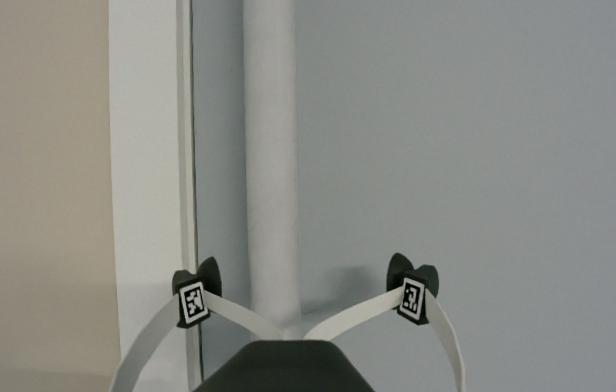

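>>> move(blocking=false, r2={"base":{"strafe_m":0.018},"joints":{"arm_m":0.2},"contact_limits":{"arm_m":0.1}}, cameras=[])

>>> wait(seconds=2, cameras=[])

>>> move(blocking=false, r2={"joints":{"gripper_m":-0.035}}, cameras=[])

>>> wait(seconds=3, cameras=["r2_head_camera","r2_wrist_camera","r2_head_left_camera"])

Scene clock: 128.13 s.
move: r2 moving
r1: as last shown
r1.lidar_m: 3.80 1.24 0.90 0.83 0.85 0.82 0.77 0.80 1.11 1.92 2.00 2.68
r1.motor_effort: lift_m=+20(20) arm_m=-4(4) wheel_0=-3(4) wheel_1=-1(1) wheel_2=-1(1)
r1.servo_current: wrist_yaw_rad=46(72) wrist_pitch_rad=46(52) wrist_roll_rad=46(59) gripper_m=39(52)
r1.wrist_depth_mm: 137 138 - - - - - / 113 139 - - - - - / 118 140 229 - - - - / 137 162 - - - - - / - - - - - - - / - - 190 - 188 - - / 798 707 759 143 788 788 820
r2.base_odometry: x=-1.359 y=-3.523 heading=-2.078
r2.turned_by_wheels: +0.000
r2.turned_by_imu: +0.001
r2.base_tilt: forward=-0.7 right=+0.1
r2.lidar_m: 0.61 0.73 1.03 1.87 1.98 2.80 1.45 1.40 2.94 2.42 0.94 0.73
r2.base_status: strafe_m moving
r2.joint_positions: lift_m=+0.870 arm_m=+0.199 wrist_yaw_rad=+0.002 wrist_pitch_rad=+0.002 wrist_roll_rad=+0.000 gripper_m=+0.100
r2.joint_status: arm_m moving
r2.measured_speeds: translate_m=+0.000 strafe_m=+0.005 rotate_rad=-0.001 lift_m=+0.000 arm_m=+0.025 wrist_yaw_rad=+0.000 wrist_pitch_rad=+0.000 wrist_roll_rad=+0.000
r2.motor_effort: lift_m=+21(21) arm_m=+6(11) wheel_0=+1(9) wheel_1=+3(10) wheel_2=+0(3)
r2.servo_current: wrist_yaw_rad=46(52) wrist_pitch_rad=39(46) wrist_roll_rad=46(59) gripper_m=52(59)
r2.contact_limits: arm_m 0.1
r2.hand_pose: x=+0.6589 y=-0.0867 z=+1.0475 quat_wxyz=(+1.000, +0.000, +0.001, +0.001) (m; r2's base frame)
r2.wrist_depth_mm: 276 258 266 190 257 253 250 / 277 259 268 185 259 254 251 / 281 260 270 186 260 256 252 / 282 264 271 187 262 257 255 / 282 264 272 191 263 259 255 / 285 265 198 188 198 262 256 / 287 266 265 - 266 262 258
pictures: none
No camera images: "cameras" was empty.

Scene clock: 128.47 s.
earlier move: r2 done
r1.base_odometry: x=+0.000 y=+0.000 heading=+1.300
r1.turned_by_wheels: +0.000
r1.turned_by_imu: +0.000
r1.base_tilt: forward=-1.6 right=+1.2
r1.lidar_m: 3.79 1.28 0.89 0.84 0.89 0.81 0.78 0.79 1.11 1.92 1.99 2.67
r1.base_status: not commanded
r1.joint_positions: lift_m=+0.127 arm_m=+0.000 wrist_yaw_rad=+3.089 wrist_pitch_rad=+0.002 wrist_roll_rad=+0.000 gripper_m=+0.056
r1.joint_status: not commanded
r1.measured_speeds: all 0
r1.motor_effort: lift_m=+20(20) arm_m=-4(4) wheel_0=-3(4) wheel_1=-1(2) wheel_2=-1(1)
r1.servo_current: wrist_yaw_rad=46(72) wrist_pitch_rad=46(52) wrist_roll_rad=52(59) gripper_m=33(52)
r1.hand_pose: x=-0.1125 y=+0.1024 z=+0.3046 quat_wxyz=(+0.026, -0.001, +0.000, +1.000) (m; r1's base frame)
r1.wrist_depth_mm: 136 138 - - - - - / 113 139 - - - - - / 117 139 229 - - - - / 137 161 - - - - - / - - - - - - - / - - 190 - 188 - - / 788 699 768 143 798 778 809
r2.base_odometry: x=-1.359 y=-3.523 heading=-2.078
r2.turned_by_wheels: +0.000
r2.turned_by_imu: +0.000
r2.base_tilt: forward=-0.7 right=+0.0
r2.lidar_m: 0.60 0.69 1.04 1.88 2.00 2.80 1.48 1.42 2.95 2.44 0.96 0.70
r2.base_status: done
r2.joint_positions: lift_m=+0.870 arm_m=+0.200 wrist_yaw_rad=+0.002 wrist_pitch_rad=+0.002 wrist_roll_rad=+0.000 gripper_m=+0.100
r2.joint_status: all done
r2.measured_speeds: all 0
r2.motor_effort: lift_m=+21(21) arm_m=+8(11) wheel_0=-2(9) wheel_1=+1(10) wheel_2=+0(3)
r2.servo_current: wrist_yaw_rad=46(65) wrist_pitch_rad=46(46) wrist_roll_rad=46(59) gripper_m=52(59)
r2.contact_limits: arm_m 0.1
r2.hand_pose: x=+0.6593 y=-0.0867 z=+1.0475 quat_wxyz=(+1.000, +0.000, +0.001, +0.001) (m; r2's base frame)
r2.wrist_depth_mm: 273 256 264 190 256 252 250 / 276 257 266 186 258 253 251 / 277 258 266 184 259 255 251 / 279 260 271 185 262 256 253 / 281 263 270 187 262 258 255 / 282 264 204 187 197 259 256 / 285 265 268 - 266 259 257
wait: 0.33 of 2 s (r2 has come to rest)
pictures: none
No camera images: "cameras" was empty.

Scene clock: 128.97 s.
move: r2 moving
r1: as last shown
r1.base_tilt: forward=-1.6 right=+1.3
r1.lidar_m: 3.78 1.27 0.89 0.83 0.88 0.81 0.77 0.81 1.09 1.92 1.97 2.68
r1.motor_effort: lift_m=+20(20) arm_m=-4(4) wheel_0=-4(4) wheel_1=-1(1) wheel_2=-1(1)
r1.servo_current: wrist_yaw_rad=65(78) wrist_pitch_rad=39(52) wrist_roll_rad=65(72) gripper_m=33(46)
r1.wrist_depth_mm: 136 139 - - - - - / 113 139 - - - - - / 118 140 229 - - - - / 137 161 - - - - - / - - - - - - - / - - 190 - 187 - - / 788 715 759 143 788 768 809
r2.base_odometry: x=-1.359 y=-3.523 heading=-2.078
r2.turned_by_wheels: +0.000
r2.turned_by_imu: +0.000
r2.base_tilt: forward=-0.7 right=+0.1
r2.lidar_m: 0.60 0.73 1.04 1.87 1.99 2.79 1.47 1.38 2.95 2.43 0.96 0.70
r2.base_status: not commanded
r2.joint_positions: lift_m=+0.870 arm_m=+0.200 wrist_yaw_rad=+0.002 wrist_pitch_rad=+0.002 wrist_roll_rad=+0.000 gripper_m=+0.083
r2.joint_status: gripper_m moving
r2.measured_speeds: all 0
r2.motor_effort: lift_m=+21(21) arm_m=+7(7) wheel_0=-3(3) wheel_1=+1(2) wheel_2=+0(0)
r2.servo_current: wrist_yaw_rad=52(52) wrist_pitch_rad=39(46) wrist_roll_rad=52(52) gripper_m=98(104)
r2.contact_limits: arm_m 0.1
r2.hand_pose: x=+0.6593 y=-0.0867 z=+1.0475 quat_wxyz=(+1.000, +0.000, +0.001, +0.001) (m; r2's base frame)
r2.wrist_depth_mm: 273 255 264 190 255 252 249 / 277 257 266 186 257 253 251 / 278 259 267 185 259 255 252 / 278 260 270 185 262 256 254 / 281 263 271 187 260 259 254 / 283 264 199 187 191 259 255 / 285 268 267 - 264 259 257
pictures: none
No camera images: "cameras" was empty.

Scene clock: 130.50 s.
earlier move: r2 done
r1.base_odometry: x=+0.000 y=+0.000 heading=+1.300
r1.turned_by_wheels: +0.000
r1.turned_by_imu: +0.000
r1.base_tilt: forward=-1.6 right=+1.3
r1.lidar_m: 3.80 1.25 0.91 0.83 0.88 0.82 0.76 0.82 1.12 1.92 2.01 2.65
r1.base_status: not commanded
r1.joint_positions: lift_m=+0.127 arm_m=+0.000 wrist_yaw_rad=+3.089 wrist_pitch_rad=+0.002 wrist_roll_rad=+0.000 gripper_m=+0.056
r1.joint_status: not commanded
r1.measured_speeds: all 0
r1.motor_effort: lift_m=+20(20) arm_m=-4(4) wheel_0=-4(4) wheel_1=-1(1) wheel_2=-1(1)
r1.servo_current: wrist_yaw_rad=59(78) wrist_pitch_rad=39(52) wrist_roll_rad=39(72) gripper_m=46(46)
r1.hand_pose: x=-0.1125 y=+0.1024 z=+0.3046 quat_wxyz=(+0.026, -0.001, +0.000, +1.000) (m; r1's base frame)
r1.wrist_depth_mm: 136 139 - - - - - / 113 139 - - - - - / 117 140 229 - - - - / 137 162 - - - - - / - - - - - - - / - - 190 - 187 - - / 798 715 759 143 788 788 831
r2.base_odometry: x=-1.359 y=-3.523 heading=-2.077
r2.turned_by_wheels: +0.000
r2.turned_by_imu: +0.001
r2.base_tilt: forward=-0.6 right=+0.1
r2.lidar_m: 0.63 0.73 1.04 1.87 1.97 2.79 1.42 1.38 2.96 2.41 0.98 0.72
r2.base_status: not commanded
r2.joint_positions: lift_m=+0.870 arm_m=+0.200 wrist_yaw_rad=+0.004 wrist_pitch_rad=+0.002 wrist_roll_rad=+0.000 gripper_m=-0.033
r2.joint_status: all done
r2.measured_speeds: all 0
r2.motor_effort: lift_m=+21(21) arm_m=-4(8) wheel_0=-2(3) wheel_1=+1(2) wheel_2=+5(5)
r2.servo_current: wrist_yaw_rad=52(65) wrist_pitch_rad=39(52) wrist_roll_rad=52(59) gripper_m=169(377)
r2.contact_limits: arm_m 0.1
r2.hand_pose: x=+0.6597 y=-0.0861 z=+1.0475 quat_wxyz=(+1.000, +0.000, +0.001, +0.002) (m; r2's base frame)
r2.wrist_depth_mm: 274 255 257 176 248 243 240 / 277 255 259 183 249 245 241 / 277 258 260 178 252 247 243 / 279 260 262 179 254 249 244 / 282 263 264 181 255 250 245 / 283 262 185 181 177 250 247 / 283 153 262 - 256 252 249
wait: 1.53 of 3 s (r2 has come to rest)
pictures: r2_head_camera, r2_head_left_camera, r2_wrist_camera
Images, in order (width x height): r2_head_camera 420x560, r2_head_left_camera 420x672, r2_wrist_camera 616x392.

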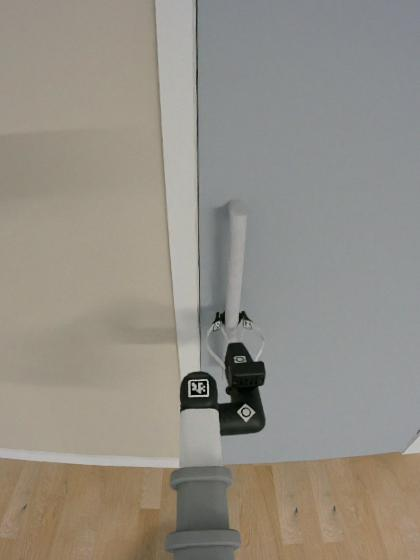

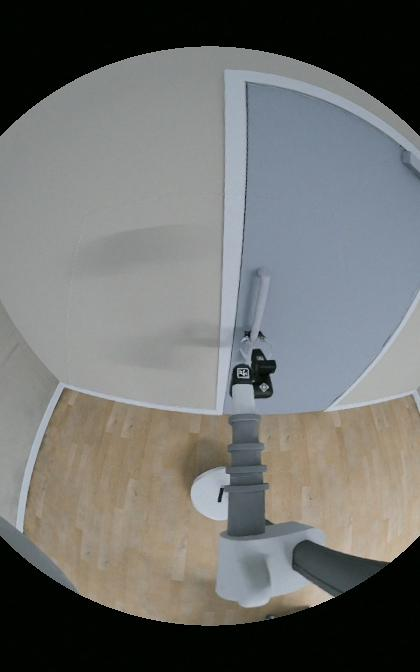

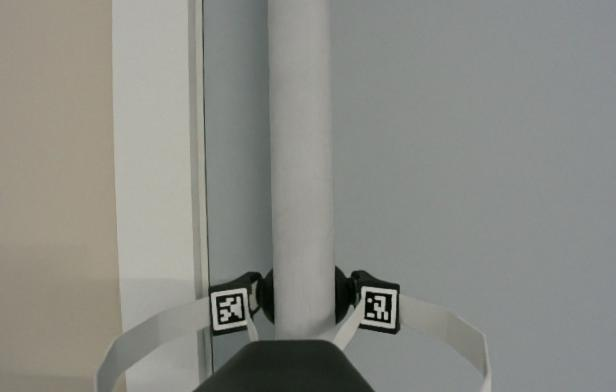

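>>> move(blocking=false, r2={"base":{"translate_m":-0.142,"strafe_m":-0.054},"joints":{"wrist_yaw_rad":0.15},"speeds":{"wrist_yaw_rad":0.12},"pace":"slow","contact_limits":{"translate_m":0.8,"strafe_m":0.8}}, cameras=[])

>>> wait(seconds=3, cameras=["r2_head_camera","r2_wrist_camera"])

r2: "contact_limits": translate_m and strafe_m are given together and make one move, which takes one limit: state it under one of them only
Scene clock: 184.33 s.
r1.base_odometry: x=+0.000 y=+0.000 heading=+1.300
r1.turned_by_wheels: +0.000
r1.turned_by_imu: +0.000
r1.base_tilt: forward=-1.5 right=+1.3
r1.lidar_m: 3.80 1.24 0.89 0.84 0.85 0.82 0.77 0.79 1.10 1.92 2.01 2.68
r1.base_status: not commanded
r1.joint_positions: lift_m=+0.127 arm_m=+0.000 wrist_yaw_rad=+3.089 wrist_pitch_rad=+0.002 wrist_roll_rad=+0.000 gripper_m=+0.056
r1.joint_status: not commanded
r1.measured_speeds: all 0
r1.motor_effort: lift_m=+20(20) arm_m=-4(4) wheel_0=-3(4) wheel_1=-1(1) wheel_2=-1(1)
r1.servo_current: wrist_yaw_rad=46(78) wrist_pitch_rad=33(52) wrist_roll_rad=39(72) gripper_m=46(46)
r1.hand_pose: x=-0.1125 y=+0.1024 z=+0.3046 quat_wxyz=(+0.026, -0.001, +0.000, +1.000) (m; r1's base frame)
r1.wrist_depth_mm: 136 139 - - - - - / 113 139 - - - - - / 118 140 229 - - - - / 137 162 - - - - - / - - - - - - - / - - 190 - 187 - - / 798 699 750 143 788 778 820
r2.base_odometry: x=-1.359 y=-3.523 heading=-2.077
r2.turned_by_wheels: +0.000
r2.turned_by_imu: +0.000
r2.base_tilt: forward=-0.6 right=+0.1
r2.lidar_m: 0.60 0.73 1.05 1.88 1.99 2.80 1.42 1.43 2.95 2.40 0.96 0.71
r2.base_status: not commanded
r2.joint_positions: lift_m=+0.870 arm_m=+0.200 wrist_yaw_rad=+0.004 wrist_pitch_rad=+0.002 wrist_roll_rad=+0.000 gripper_m=-0.033
r2.joint_status: all done
r2.measured_speeds: all 0
r2.motor_effort: lift_m=+21(21) arm_m=-4(8) wheel_0=-2(3) wheel_1=+1(2) wheel_2=+5(5)
r2.servo_current: wrist_yaw_rad=52(65) wrist_pitch_rad=46(52) wrist_roll_rad=39(59) gripper_m=176(377)
r2.contact_limits: arm_m 0.1
r2.hand_pose: x=+0.6597 y=-0.0861 z=+1.0475 quat_wxyz=(+1.000, +0.000, +0.001, +0.002) (m; r2's base frame)
r2.wrist_depth_mm: 274 255 256 177 249 245 241 / 276 257 259 184 250 247 241 / 277 259 260 178 251 247 243 / 278 260 262 179 254 248 244 / 282 260 263 181 254 251 246 / 283 262 185 181 177 250 248 / 286 153 263 - 256 252 249
pictures: none

not run: a call was refused earlier in this reply.

>>> move(blocking=false, r2={"base":{"translate_m":-0.142,"strafe_m":-0.054},"joints":{"wrist_yaw_rad":0.15},"speeds":{"wrist_yaw_rad":0.12},"pace":"slow","contact_limits":{"translate_m":0.8}}, cameras=[])

>>> wait(seconds=3, cameras=["r2_head_camera","r2_wrist_camera"])

Scene clock: 188.30 s.
move: r2 moving
r1.base_odometry: x=+0.000 y=+0.000 heading=+1.300
r1.turned_by_wheels: +0.000
r1.turned_by_imu: +0.000
r1.base_tilt: forward=-1.6 right=+1.3
r1.lidar_m: 3.81 1.23 0.88 0.84 0.86 0.80 0.76 0.82 1.11 1.92 1.99 2.68
r1.base_status: not commanded
r1.joint_positions: lift_m=+0.127 arm_m=+0.000 wrist_yaw_rad=+3.089 wrist_pitch_rad=+0.002 wrist_roll_rad=+0.000 gripper_m=+0.056
r1.joint_status: not commanded
r1.measured_speeds: all 0
r1.motor_effort: lift_m=+20(20) arm_m=-4(4) wheel_0=-3(4) wheel_1=-1(1) wheel_2=-1(1)
r1.servo_current: wrist_yaw_rad=46(65) wrist_pitch_rad=52(52) wrist_roll_rad=65(65) gripper_m=39(46)
r1.hand_pose: x=-0.1125 y=+0.1024 z=+0.3046 quat_wxyz=(+0.026, -0.001, +0.000, +1.000) (m; r1's base frame)
r1.wrist_depth_mm: 136 139 - - - - - / 113 139 - - - - - / 117 140 229 - - - - / 137 162 - - - - - / - - - - - - - / - - 190 - 187 - - / 778 707 759 143 788 778 820
r2.base_odometry: x=-1.357 y=-3.510 heading=-2.078
r2.turned_by_wheels: -0.001
r2.turned_by_imu: -0.001
r2.base_tilt: forward=-0.6 right=+0.1
r2.lidar_m: 0.62 0.74 1.06 1.88 2.02 2.81 1.42 1.39 2.95 2.45 1.00 0.72
r2.base_status: translate_m moving; strafe_m moving
r2.joint_positions: lift_m=+0.870 arm_m=+0.200 wrist_yaw_rad=+0.051 wrist_pitch_rad=+0.002 wrist_roll_rad=+0.000 gripper_m=-0.033
r2.joint_status: wrist_yaw_rad moving
r2.measured_speeds: translate_m=-0.049 strafe_m=-0.019 rotate_rad=-0.003 lift_m=+0.000 arm_m=+0.000 wrist_yaw_rad=+0.114 wrist_pitch_rad=+0.000 wrist_roll_rad=+0.000
r2.motor_effort: lift_m=+21(21) arm_m=-4(4) wheel_0=-12(14) wheel_1=-11(12) wheel_2=+16(18)
r2.servo_current: wrist_yaw_rad=78(85) wrist_pitch_rad=39(46) wrist_roll_rad=39(52) gripper_m=169(169)
r2.contact_limits: arm_m 0.1; translate_m 0.8
r2.hand_pose: x=+0.6634 y=-0.0726 z=+1.0475 quat_wxyz=(+1.000, +0.000, +0.001, +0.025) (m; r2's base frame)
r2.wrist_depth_mm: 290 267 262 178 248 241 237 / 291 268 262 179 249 243 237 / 294 271 264 180 250 245 240 / 296 273 265 178 253 245 242 / 298 289 267 179 253 247 242 / 300 291 184 181 179 248 244 / 301 277 271 - 254 251 246
pictures: none
No camera images: "cameras" was empty.

Scene clock: 190.53 s.
earlier move: r2 done
r1.base_odometry: x=+0.000 y=+0.000 heading=+1.300
r1.turned_by_wheels: +0.000
r1.turned_by_imu: +0.000
r1.base_tilt: forward=-1.6 right=+1.3
r1.lidar_m: 3.82 1.26 0.90 0.83 0.87 0.83 0.77 0.79 1.09 1.93 1.97 2.68
r1.base_status: not commanded
r1.joint_positions: lift_m=+0.127 arm_m=+0.000 wrist_yaw_rad=+3.089 wrist_pitch_rad=+0.002 wrist_roll_rad=+0.000 gripper_m=+0.056
r1.joint_status: not commanded
r1.measured_speeds: all 0
r1.motor_effort: lift_m=+20(20) arm_m=-4(4) wheel_0=-3(4) wheel_1=-1(2) wheel_2=-1(1)
r1.servo_current: wrist_yaw_rad=46(65) wrist_pitch_rad=39(52) wrist_roll_rad=52(65) gripper_m=46(46)
r1.hand_pose: x=-0.1125 y=+0.1024 z=+0.3046 quat_wxyz=(+0.026, -0.001, +0.000, +1.000) (m; r1's base frame)
r1.wrist_depth_mm: 136 138 - - - - - / 113 139 - - - - - / 118 140 229 - - - - / 137 162 - - - - - / - - - - - - - / - - 190 - 187 - - / 788 707 759 143 798 759 820
r2.base_odometry: x=-1.337 y=-3.373 heading=-2.077
r2.turned_by_wheels: +0.001
r2.turned_by_imu: -0.004
r2.base_tilt: forward=-0.6 right=+0.1
r2.lidar_m: 0.62 0.87 1.22 1.92 2.04 2.85 1.31 1.25 2.93 2.80 1.10 0.73
r2.base_status: done
r2.joint_positions: lift_m=+0.870 arm_m=+0.200 wrist_yaw_rad=+0.154 wrist_pitch_rad=+0.002 wrist_roll_rad=+0.000 gripper_m=-0.033
r2.joint_status: all done
r2.measured_speeds: all 0
r2.motor_effort: lift_m=+21(21) arm_m=-4(5) wheel_0=-4(16) wheel_1=-8(16) wheel_2=+16(18)
r2.servo_current: wrist_yaw_rad=39(91) wrist_pitch_rad=52(52) wrist_roll_rad=52(59) gripper_m=163(176)
r2.contact_limits: arm_m 0.1; translate_m 0.8
r2.hand_pose: x=+0.6693 y=-0.0422 z=+1.0475 quat_wxyz=(+0.997, +0.000, +0.001, +0.077) (m; r2's base frame)
r2.wrist_depth_mm: 466 439 259 178 248 244 238 / 473 442 260 182 249 245 239 / 473 445 262 179 251 246 242 / 473 449 264 179 252 247 243 / 477 449 265 180 254 250 245 / 480 455 186 180 177 249 246 / - 153 430 - 255 251 247
wait: 2.23 of 3 s (r2 has come to rest)
pictures: r2_head_camera, r2_wrist_camera
Images, in order (width x height): r2_head_camera 420x560, r2_wrist_camera 616x392.

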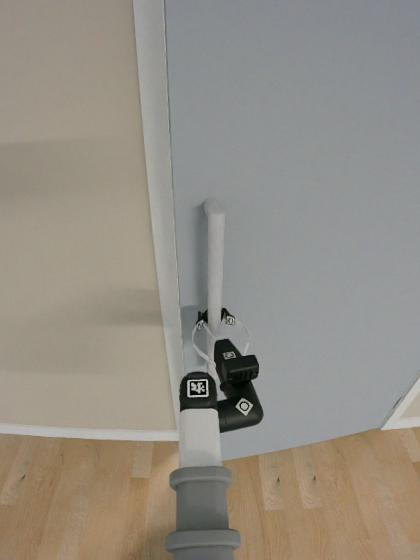

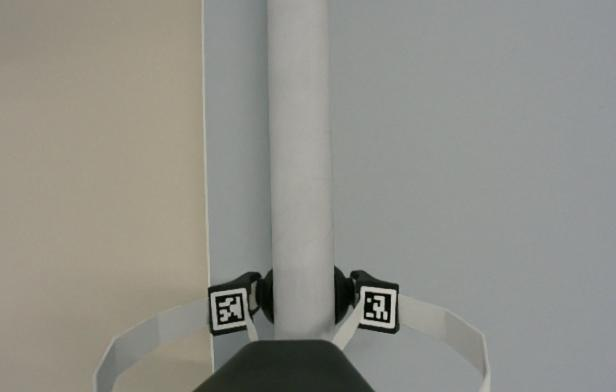

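>>> move(blocking=false, r2={"base":{"translate_m":-0.132,"strafe_m":-0.074},"joints":{"wrist_yaw_rad":0.3},"speeds":{"wrist_yaw_rad":0.1},"pace":"slow","contact_limits":{"translate_m":0.8}}, cameras=[])

>>> wait(seconds=3, cameras=["r2_wrist_camera"])

>>> move(blocking=false, r2={"base":{"translate_m":-0.156,"strafe_m":-0.129},"joints":{"wrist_yaw_rad":0.5},"speeds":{"wrist_yaw_rad":0.1},"pace":"slow","contact_limits":{"translate_m":0.8}}, cameras=[])

>>> wait(seconds=4, cameras=["r2_head_camera","r2_wrist_camera","r2_head_right_camera"])

Scene clock: 197.63 s.
move: r2 moving
r1: as last shown
r1.lidar_m: 3.75 1.27 0.89 0.84 0.86 0.84 0.77 0.80 1.10 1.91 2.02 2.67
r1.motor_effort: lift_m=+20(20) arm_m=-4(4) wheel_0=-3(4) wheel_1=-1(1) wheel_2=-1(1)
r1.servo_current: wrist_yaw_rad=52(72) wrist_pitch_rad=46(46) wrist_roll_rad=46(52) gripper_m=46(46)
r1.wrist_depth_mm: 136 138 - - - - - / 113 139 - - - - - / 118 140 229 - - - - / 137 161 - - - - - / - - - - - - - / - - 190 - 187 - - / 798 699 759 143 788 788 809
r2.base_odometry: x=-1.338 y=-3.359 heading=-2.077
r2.turned_by_wheels: +0.000
r2.turned_by_imu: +0.000
r2.base_tilt: forward=-0.6 right=+0.1
r2.lidar_m: 0.62 0.90 1.25 1.93 2.03 2.87 1.32 1.24 2.89 2.79 1.09 0.73
r2.base_status: translate_m moving; strafe_m moving
r2.joint_positions: lift_m=+0.870 arm_m=+0.200 wrist_yaw_rad=+0.194 wrist_pitch_rad=+0.002 wrist_roll_rad=+0.000 gripper_m=-0.033
r2.joint_status: wrist_yaw_rad moving
r2.measured_speeds: translate_m=-0.050 strafe_m=-0.027 rotate_rad=-0.005 lift_m=+0.000 arm_m=+0.000 wrist_yaw_rad=+0.093 wrist_pitch_rad=+0.000 wrist_roll_rad=+0.000
r2.motor_effort: lift_m=+21(21) arm_m=-4(5) wheel_0=-11(11) wheel_1=-12(13) wheel_2=+19(20)
r2.servo_current: wrist_yaw_rad=65(65) wrist_pitch_rad=39(46) wrist_roll_rad=52(52) gripper_m=163(169)
r2.contact_limits: arm_m 0.1; translate_m 0.8
r2.hand_pose: x=+0.6708 y=-0.0303 z=+1.0475 quat_wxyz=(+0.995, +0.000, +0.001, +0.097) (m; r2's base frame)
r2.wrist_depth_mm: - 462 259 177 248 241 236 / - 462 262 183 249 243 237 / - 459 264 180 251 243 238 / - 469 265 180 252 245 240 / - 466 267 179 253 248 242 / - 469 184 180 178 247 243 / - - 449 - 254 251 245
pictures: none
No camera images: "cameras" was empty.

Scene clock: 199.80 s.
earlier move: r2 done
r1.base_odometry: x=+0.000 y=+0.000 heading=+1.300
r1.turned_by_wheels: +0.000
r1.turned_by_imu: +0.000
r1.base_tilt: forward=-1.6 right=+1.2
r1.lidar_m: 3.80 1.27 0.89 0.83 0.87 0.82 0.79 0.81 1.09 1.92 2.00 2.68
r1.base_status: not commanded
r1.joint_positions: lift_m=+0.127 arm_m=+0.000 wrist_yaw_rad=+3.089 wrist_pitch_rad=+0.002 wrist_roll_rad=+0.000 gripper_m=+0.056
r1.joint_status: not commanded
r1.measured_speeds: all 0
r1.motor_effort: lift_m=+20(20) arm_m=-4(4) wheel_0=-4(4) wheel_1=-1(2) wheel_2=-1(1)
r1.servo_current: wrist_yaw_rad=59(72) wrist_pitch_rad=46(46) wrist_roll_rad=39(72) gripper_m=39(46)
r1.hand_pose: x=-0.1125 y=+0.1024 z=+0.3046 quat_wxyz=(+0.026, -0.001, +0.000, +1.000) (m; r1's base frame)
r1.wrist_depth_mm: 136 138 - - - - - / 113 139 - - - - - / 117 140 228 - - - - / 137 161 - - - - - / - - - - - - - / - - 191 - 188 - - / 788 699 750 143 798 778 831
r2.base_odometry: x=-1.338 y=-3.222 heading=-2.076
r2.turned_by_wheels: +0.001
r2.turned_by_imu: +0.001
r2.base_tilt: forward=-0.6 right=+0.1
r2.lidar_m: 0.64 0.99 1.39 2.00 2.15 2.96 1.11 1.12 2.83 2.72 1.33 0.78
r2.base_status: done
r2.joint_positions: lift_m=+0.870 arm_m=+0.200 wrist_yaw_rad=+0.304 wrist_pitch_rad=+0.002 wrist_roll_rad=+0.000 gripper_m=-0.033
r2.joint_status: all done
r2.measured_speeds: all 0
r2.motor_effort: lift_m=+21(21) arm_m=-4(5) wheel_0=-2(11) wheel_1=-7(14) wheel_2=+17(20)
r2.servo_current: wrist_yaw_rad=46(85) wrist_pitch_rad=39(46) wrist_roll_rad=52(59) gripper_m=163(169)
r2.contact_limits: arm_m 0.1; translate_m 0.8
r2.hand_pose: x=+0.6723 y=+0.0028 z=+1.0475 quat_wxyz=(+0.988, +0.000, +0.001, +0.151) (m; r2's base frame)
r2.wrist_depth_mm: - - 258 177 247 241 237 / - - 259 183 248 243 237 / - - 260 178 250 244 240 / - - 263 179 251 247 242 / - - 265 180 253 248 242 / - - 184 180 177 248 244 / - 136 - - 256 249 245
wait: 2.17 of 3 s (r2 has come to rest)
pictures: r2_wrist_camera
Images, in order (width x height): r2_wrist_camera 616x392.

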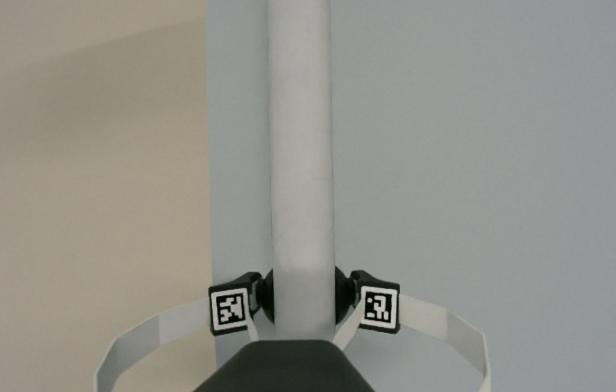

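Scene clock: 200.30 s.
move: r2 moving
r1: as last shown
r1.lidar_m: 3.80 1.25 0.88 0.84 0.89 0.82 0.77 0.82 1.09 1.93 1.99 2.68
r1.motor_effort: lift_m=+20(20) arm_m=-4(4) wheel_0=-4(4) wheel_1=-1(1) wheel_2=-1(1)
r1.servo_current: wrist_yaw_rad=46(65) wrist_pitch_rad=52(52) wrist_roll_rad=39(52) gripper_m=39(46)
r1.wrist_depth_mm: 137 139 - - - - - / 113 139 - - - - - / 117 140 229 - - - - / 137 162 - - - - - / - - - - - - - / - - 190 - 187 - - / 788 715 759 143 788 788 809
r2.base_odometry: x=-1.341 y=-3.209 heading=-2.075
r2.turned_by_wheels: +0.001
r2.turned_by_imu: +0.001
r2.base_tilt: forward=-0.6 right=+0.1
r2.lidar_m: 0.61 1.02 1.43 1.99 2.11 3.00 1.10 1.12 2.83 2.72 1.30 0.79
r2.base_status: translate_m moving; strafe_m moving
r2.joint_positions: lift_m=+0.870 arm_m=+0.200 wrist_yaw_rad=+0.343 wrist_pitch_rad=+0.002 wrist_roll_rad=+0.000 gripper_m=-0.033
r2.joint_status: wrist_yaw_rad moving
r2.measured_speeds: translate_m=-0.041 strafe_m=-0.033 rotate_rad=-0.002 lift_m=+0.000 arm_m=+0.000 wrist_yaw_rad=+0.091 wrist_pitch_rad=+0.000 wrist_roll_rad=+0.000
r2.motor_effort: lift_m=+21(21) arm_m=-4(5) wheel_0=+1(5) wheel_1=-12(12) wheel_2=+21(21)
r2.servo_current: wrist_yaw_rad=46(46) wrist_pitch_rad=39(46) wrist_roll_rad=52(59) gripper_m=156(169)
r2.contact_limits: arm_m 0.1; translate_m 0.8
r2.hand_pose: x=+0.6719 y=+0.0146 z=+1.0475 quat_wxyz=(+0.985, +0.000, +0.001, +0.171) (m; r2's base frame)
r2.wrist_depth_mm: - - 259 177 247 240 236 / - - 260 179 248 241 236 / - - 262 180 250 242 236 / - - 264 181 251 244 239 / - - 266 179 252 245 240 / - - 183 180 179 245 241 / - - - - 254 250 -
pictures: none
No camera images: "cameras" was empty.

Scene clock: 203.03 s.
earlier move: r2 done
r1.base_odometry: x=+0.000 y=+0.000 heading=+1.300
r1.turned_by_wheels: +0.000
r1.turned_by_imu: +0.000
r1.base_tilt: forward=-1.6 right=+1.3
r1.lidar_m: 3.79 1.24 0.90 0.83 0.86 0.83 0.76 0.81 1.08 1.92 1.98 2.68
r1.base_status: not commanded
r1.joint_positions: lift_m=+0.127 arm_m=+0.000 wrist_yaw_rad=+3.089 wrist_pitch_rad=+0.002 wrist_roll_rad=+0.000 gripper_m=+0.056
r1.joint_status: not commanded
r1.measured_speeds: all 0
r1.motor_effort: lift_m=+20(20) arm_m=-4(4) wheel_0=-4(4) wheel_1=-1(1) wheel_2=-1(1)
r1.servo_current: wrist_yaw_rad=52(72) wrist_pitch_rad=39(52) wrist_roll_rad=46(59) gripper_m=46(46)
r1.hand_pose: x=-0.1125 y=+0.1024 z=+0.3046 quat_wxyz=(+0.026, -0.001, +0.000, +1.000) (m; r1's base frame)
r1.wrist_depth_mm: 136 139 - - - - - / 113 139 - - - - - / 118 140 229 - - - - / 137 162 - - - - - / - - - - - - - / - - 190 - 187 - - / 788 699 750 143 788 778 820
r2.base_odometry: x=-1.376 y=-3.024 heading=-2.075
r2.turned_by_wheels: +0.001
r2.turned_by_imu: +0.003
r2.base_tilt: forward=-0.6 right=+0.1
r2.lidar_m: 0.62 1.16 1.66 2.14 2.27 3.18 0.93 1.01 2.70 2.61 1.55 0.84
r2.base_status: done
r2.joint_positions: lift_m=+0.870 arm_m=+0.200 wrist_yaw_rad=+0.505 wrist_pitch_rad=+0.002 wrist_roll_rad=+0.000 gripper_m=-0.033
r2.joint_status: all done
r2.measured_speeds: all 0
r2.motor_effort: lift_m=+21(21) arm_m=-4(5) wheel_0=+11(13) wheel_1=-5(14) wheel_2=+18(21)
r2.servo_current: wrist_yaw_rad=52(104) wrist_pitch_rad=39(46) wrist_roll_rad=46(59) gripper_m=163(169)
r2.contact_limits: arm_m 0.1; translate_m 0.8
r2.hand_pose: x=+0.6656 y=+0.0630 z=+1.0475 quat_wxyz=(+0.968, +0.000, +0.001, +0.250) (m; r2's base frame)
r2.wrist_depth_mm: - - 258 175 246 238 234 / - - 259 182 248 241 236 / - - 263 178 249 241 236 / - - 265 179 251 243 238 / - - 265 180 252 245 238 / 1661 - 183 180 178 245 240 / - - - - 253 246 242
wait: 2.73 of 4 s (r2 has come to rest)
pictures: r2_head_camera, r2_head_right_camera, r2_wrist_camera
Images, in order (width x height): r2_head_camera 420x560, r2_head_right_camera 420x672, r2_wrist_camera 616x392.

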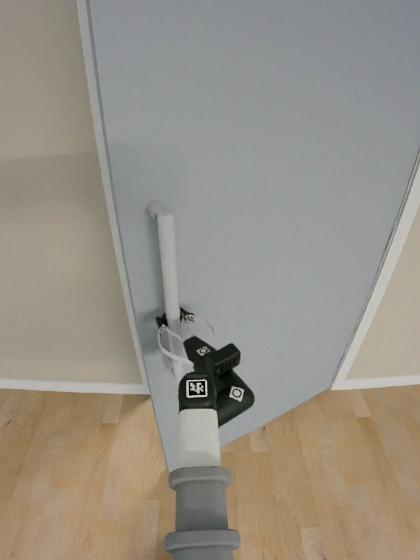

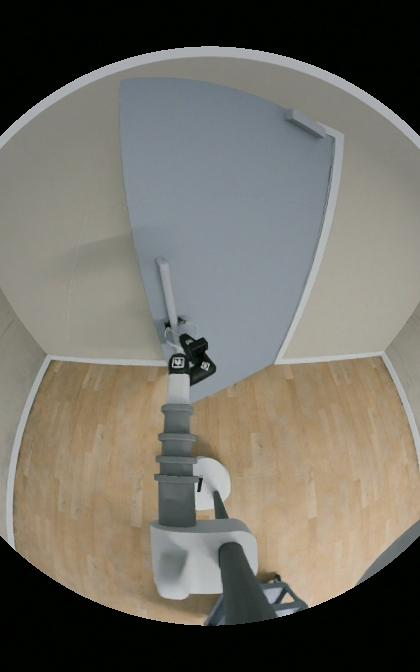

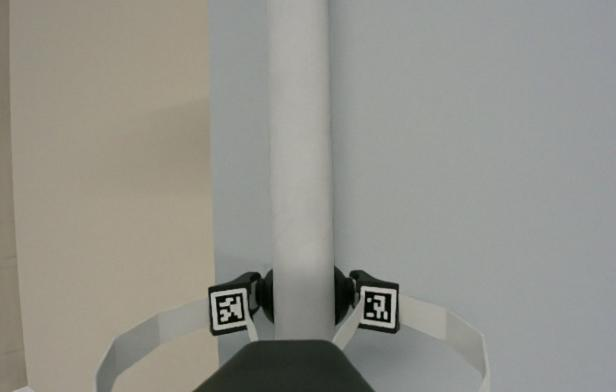

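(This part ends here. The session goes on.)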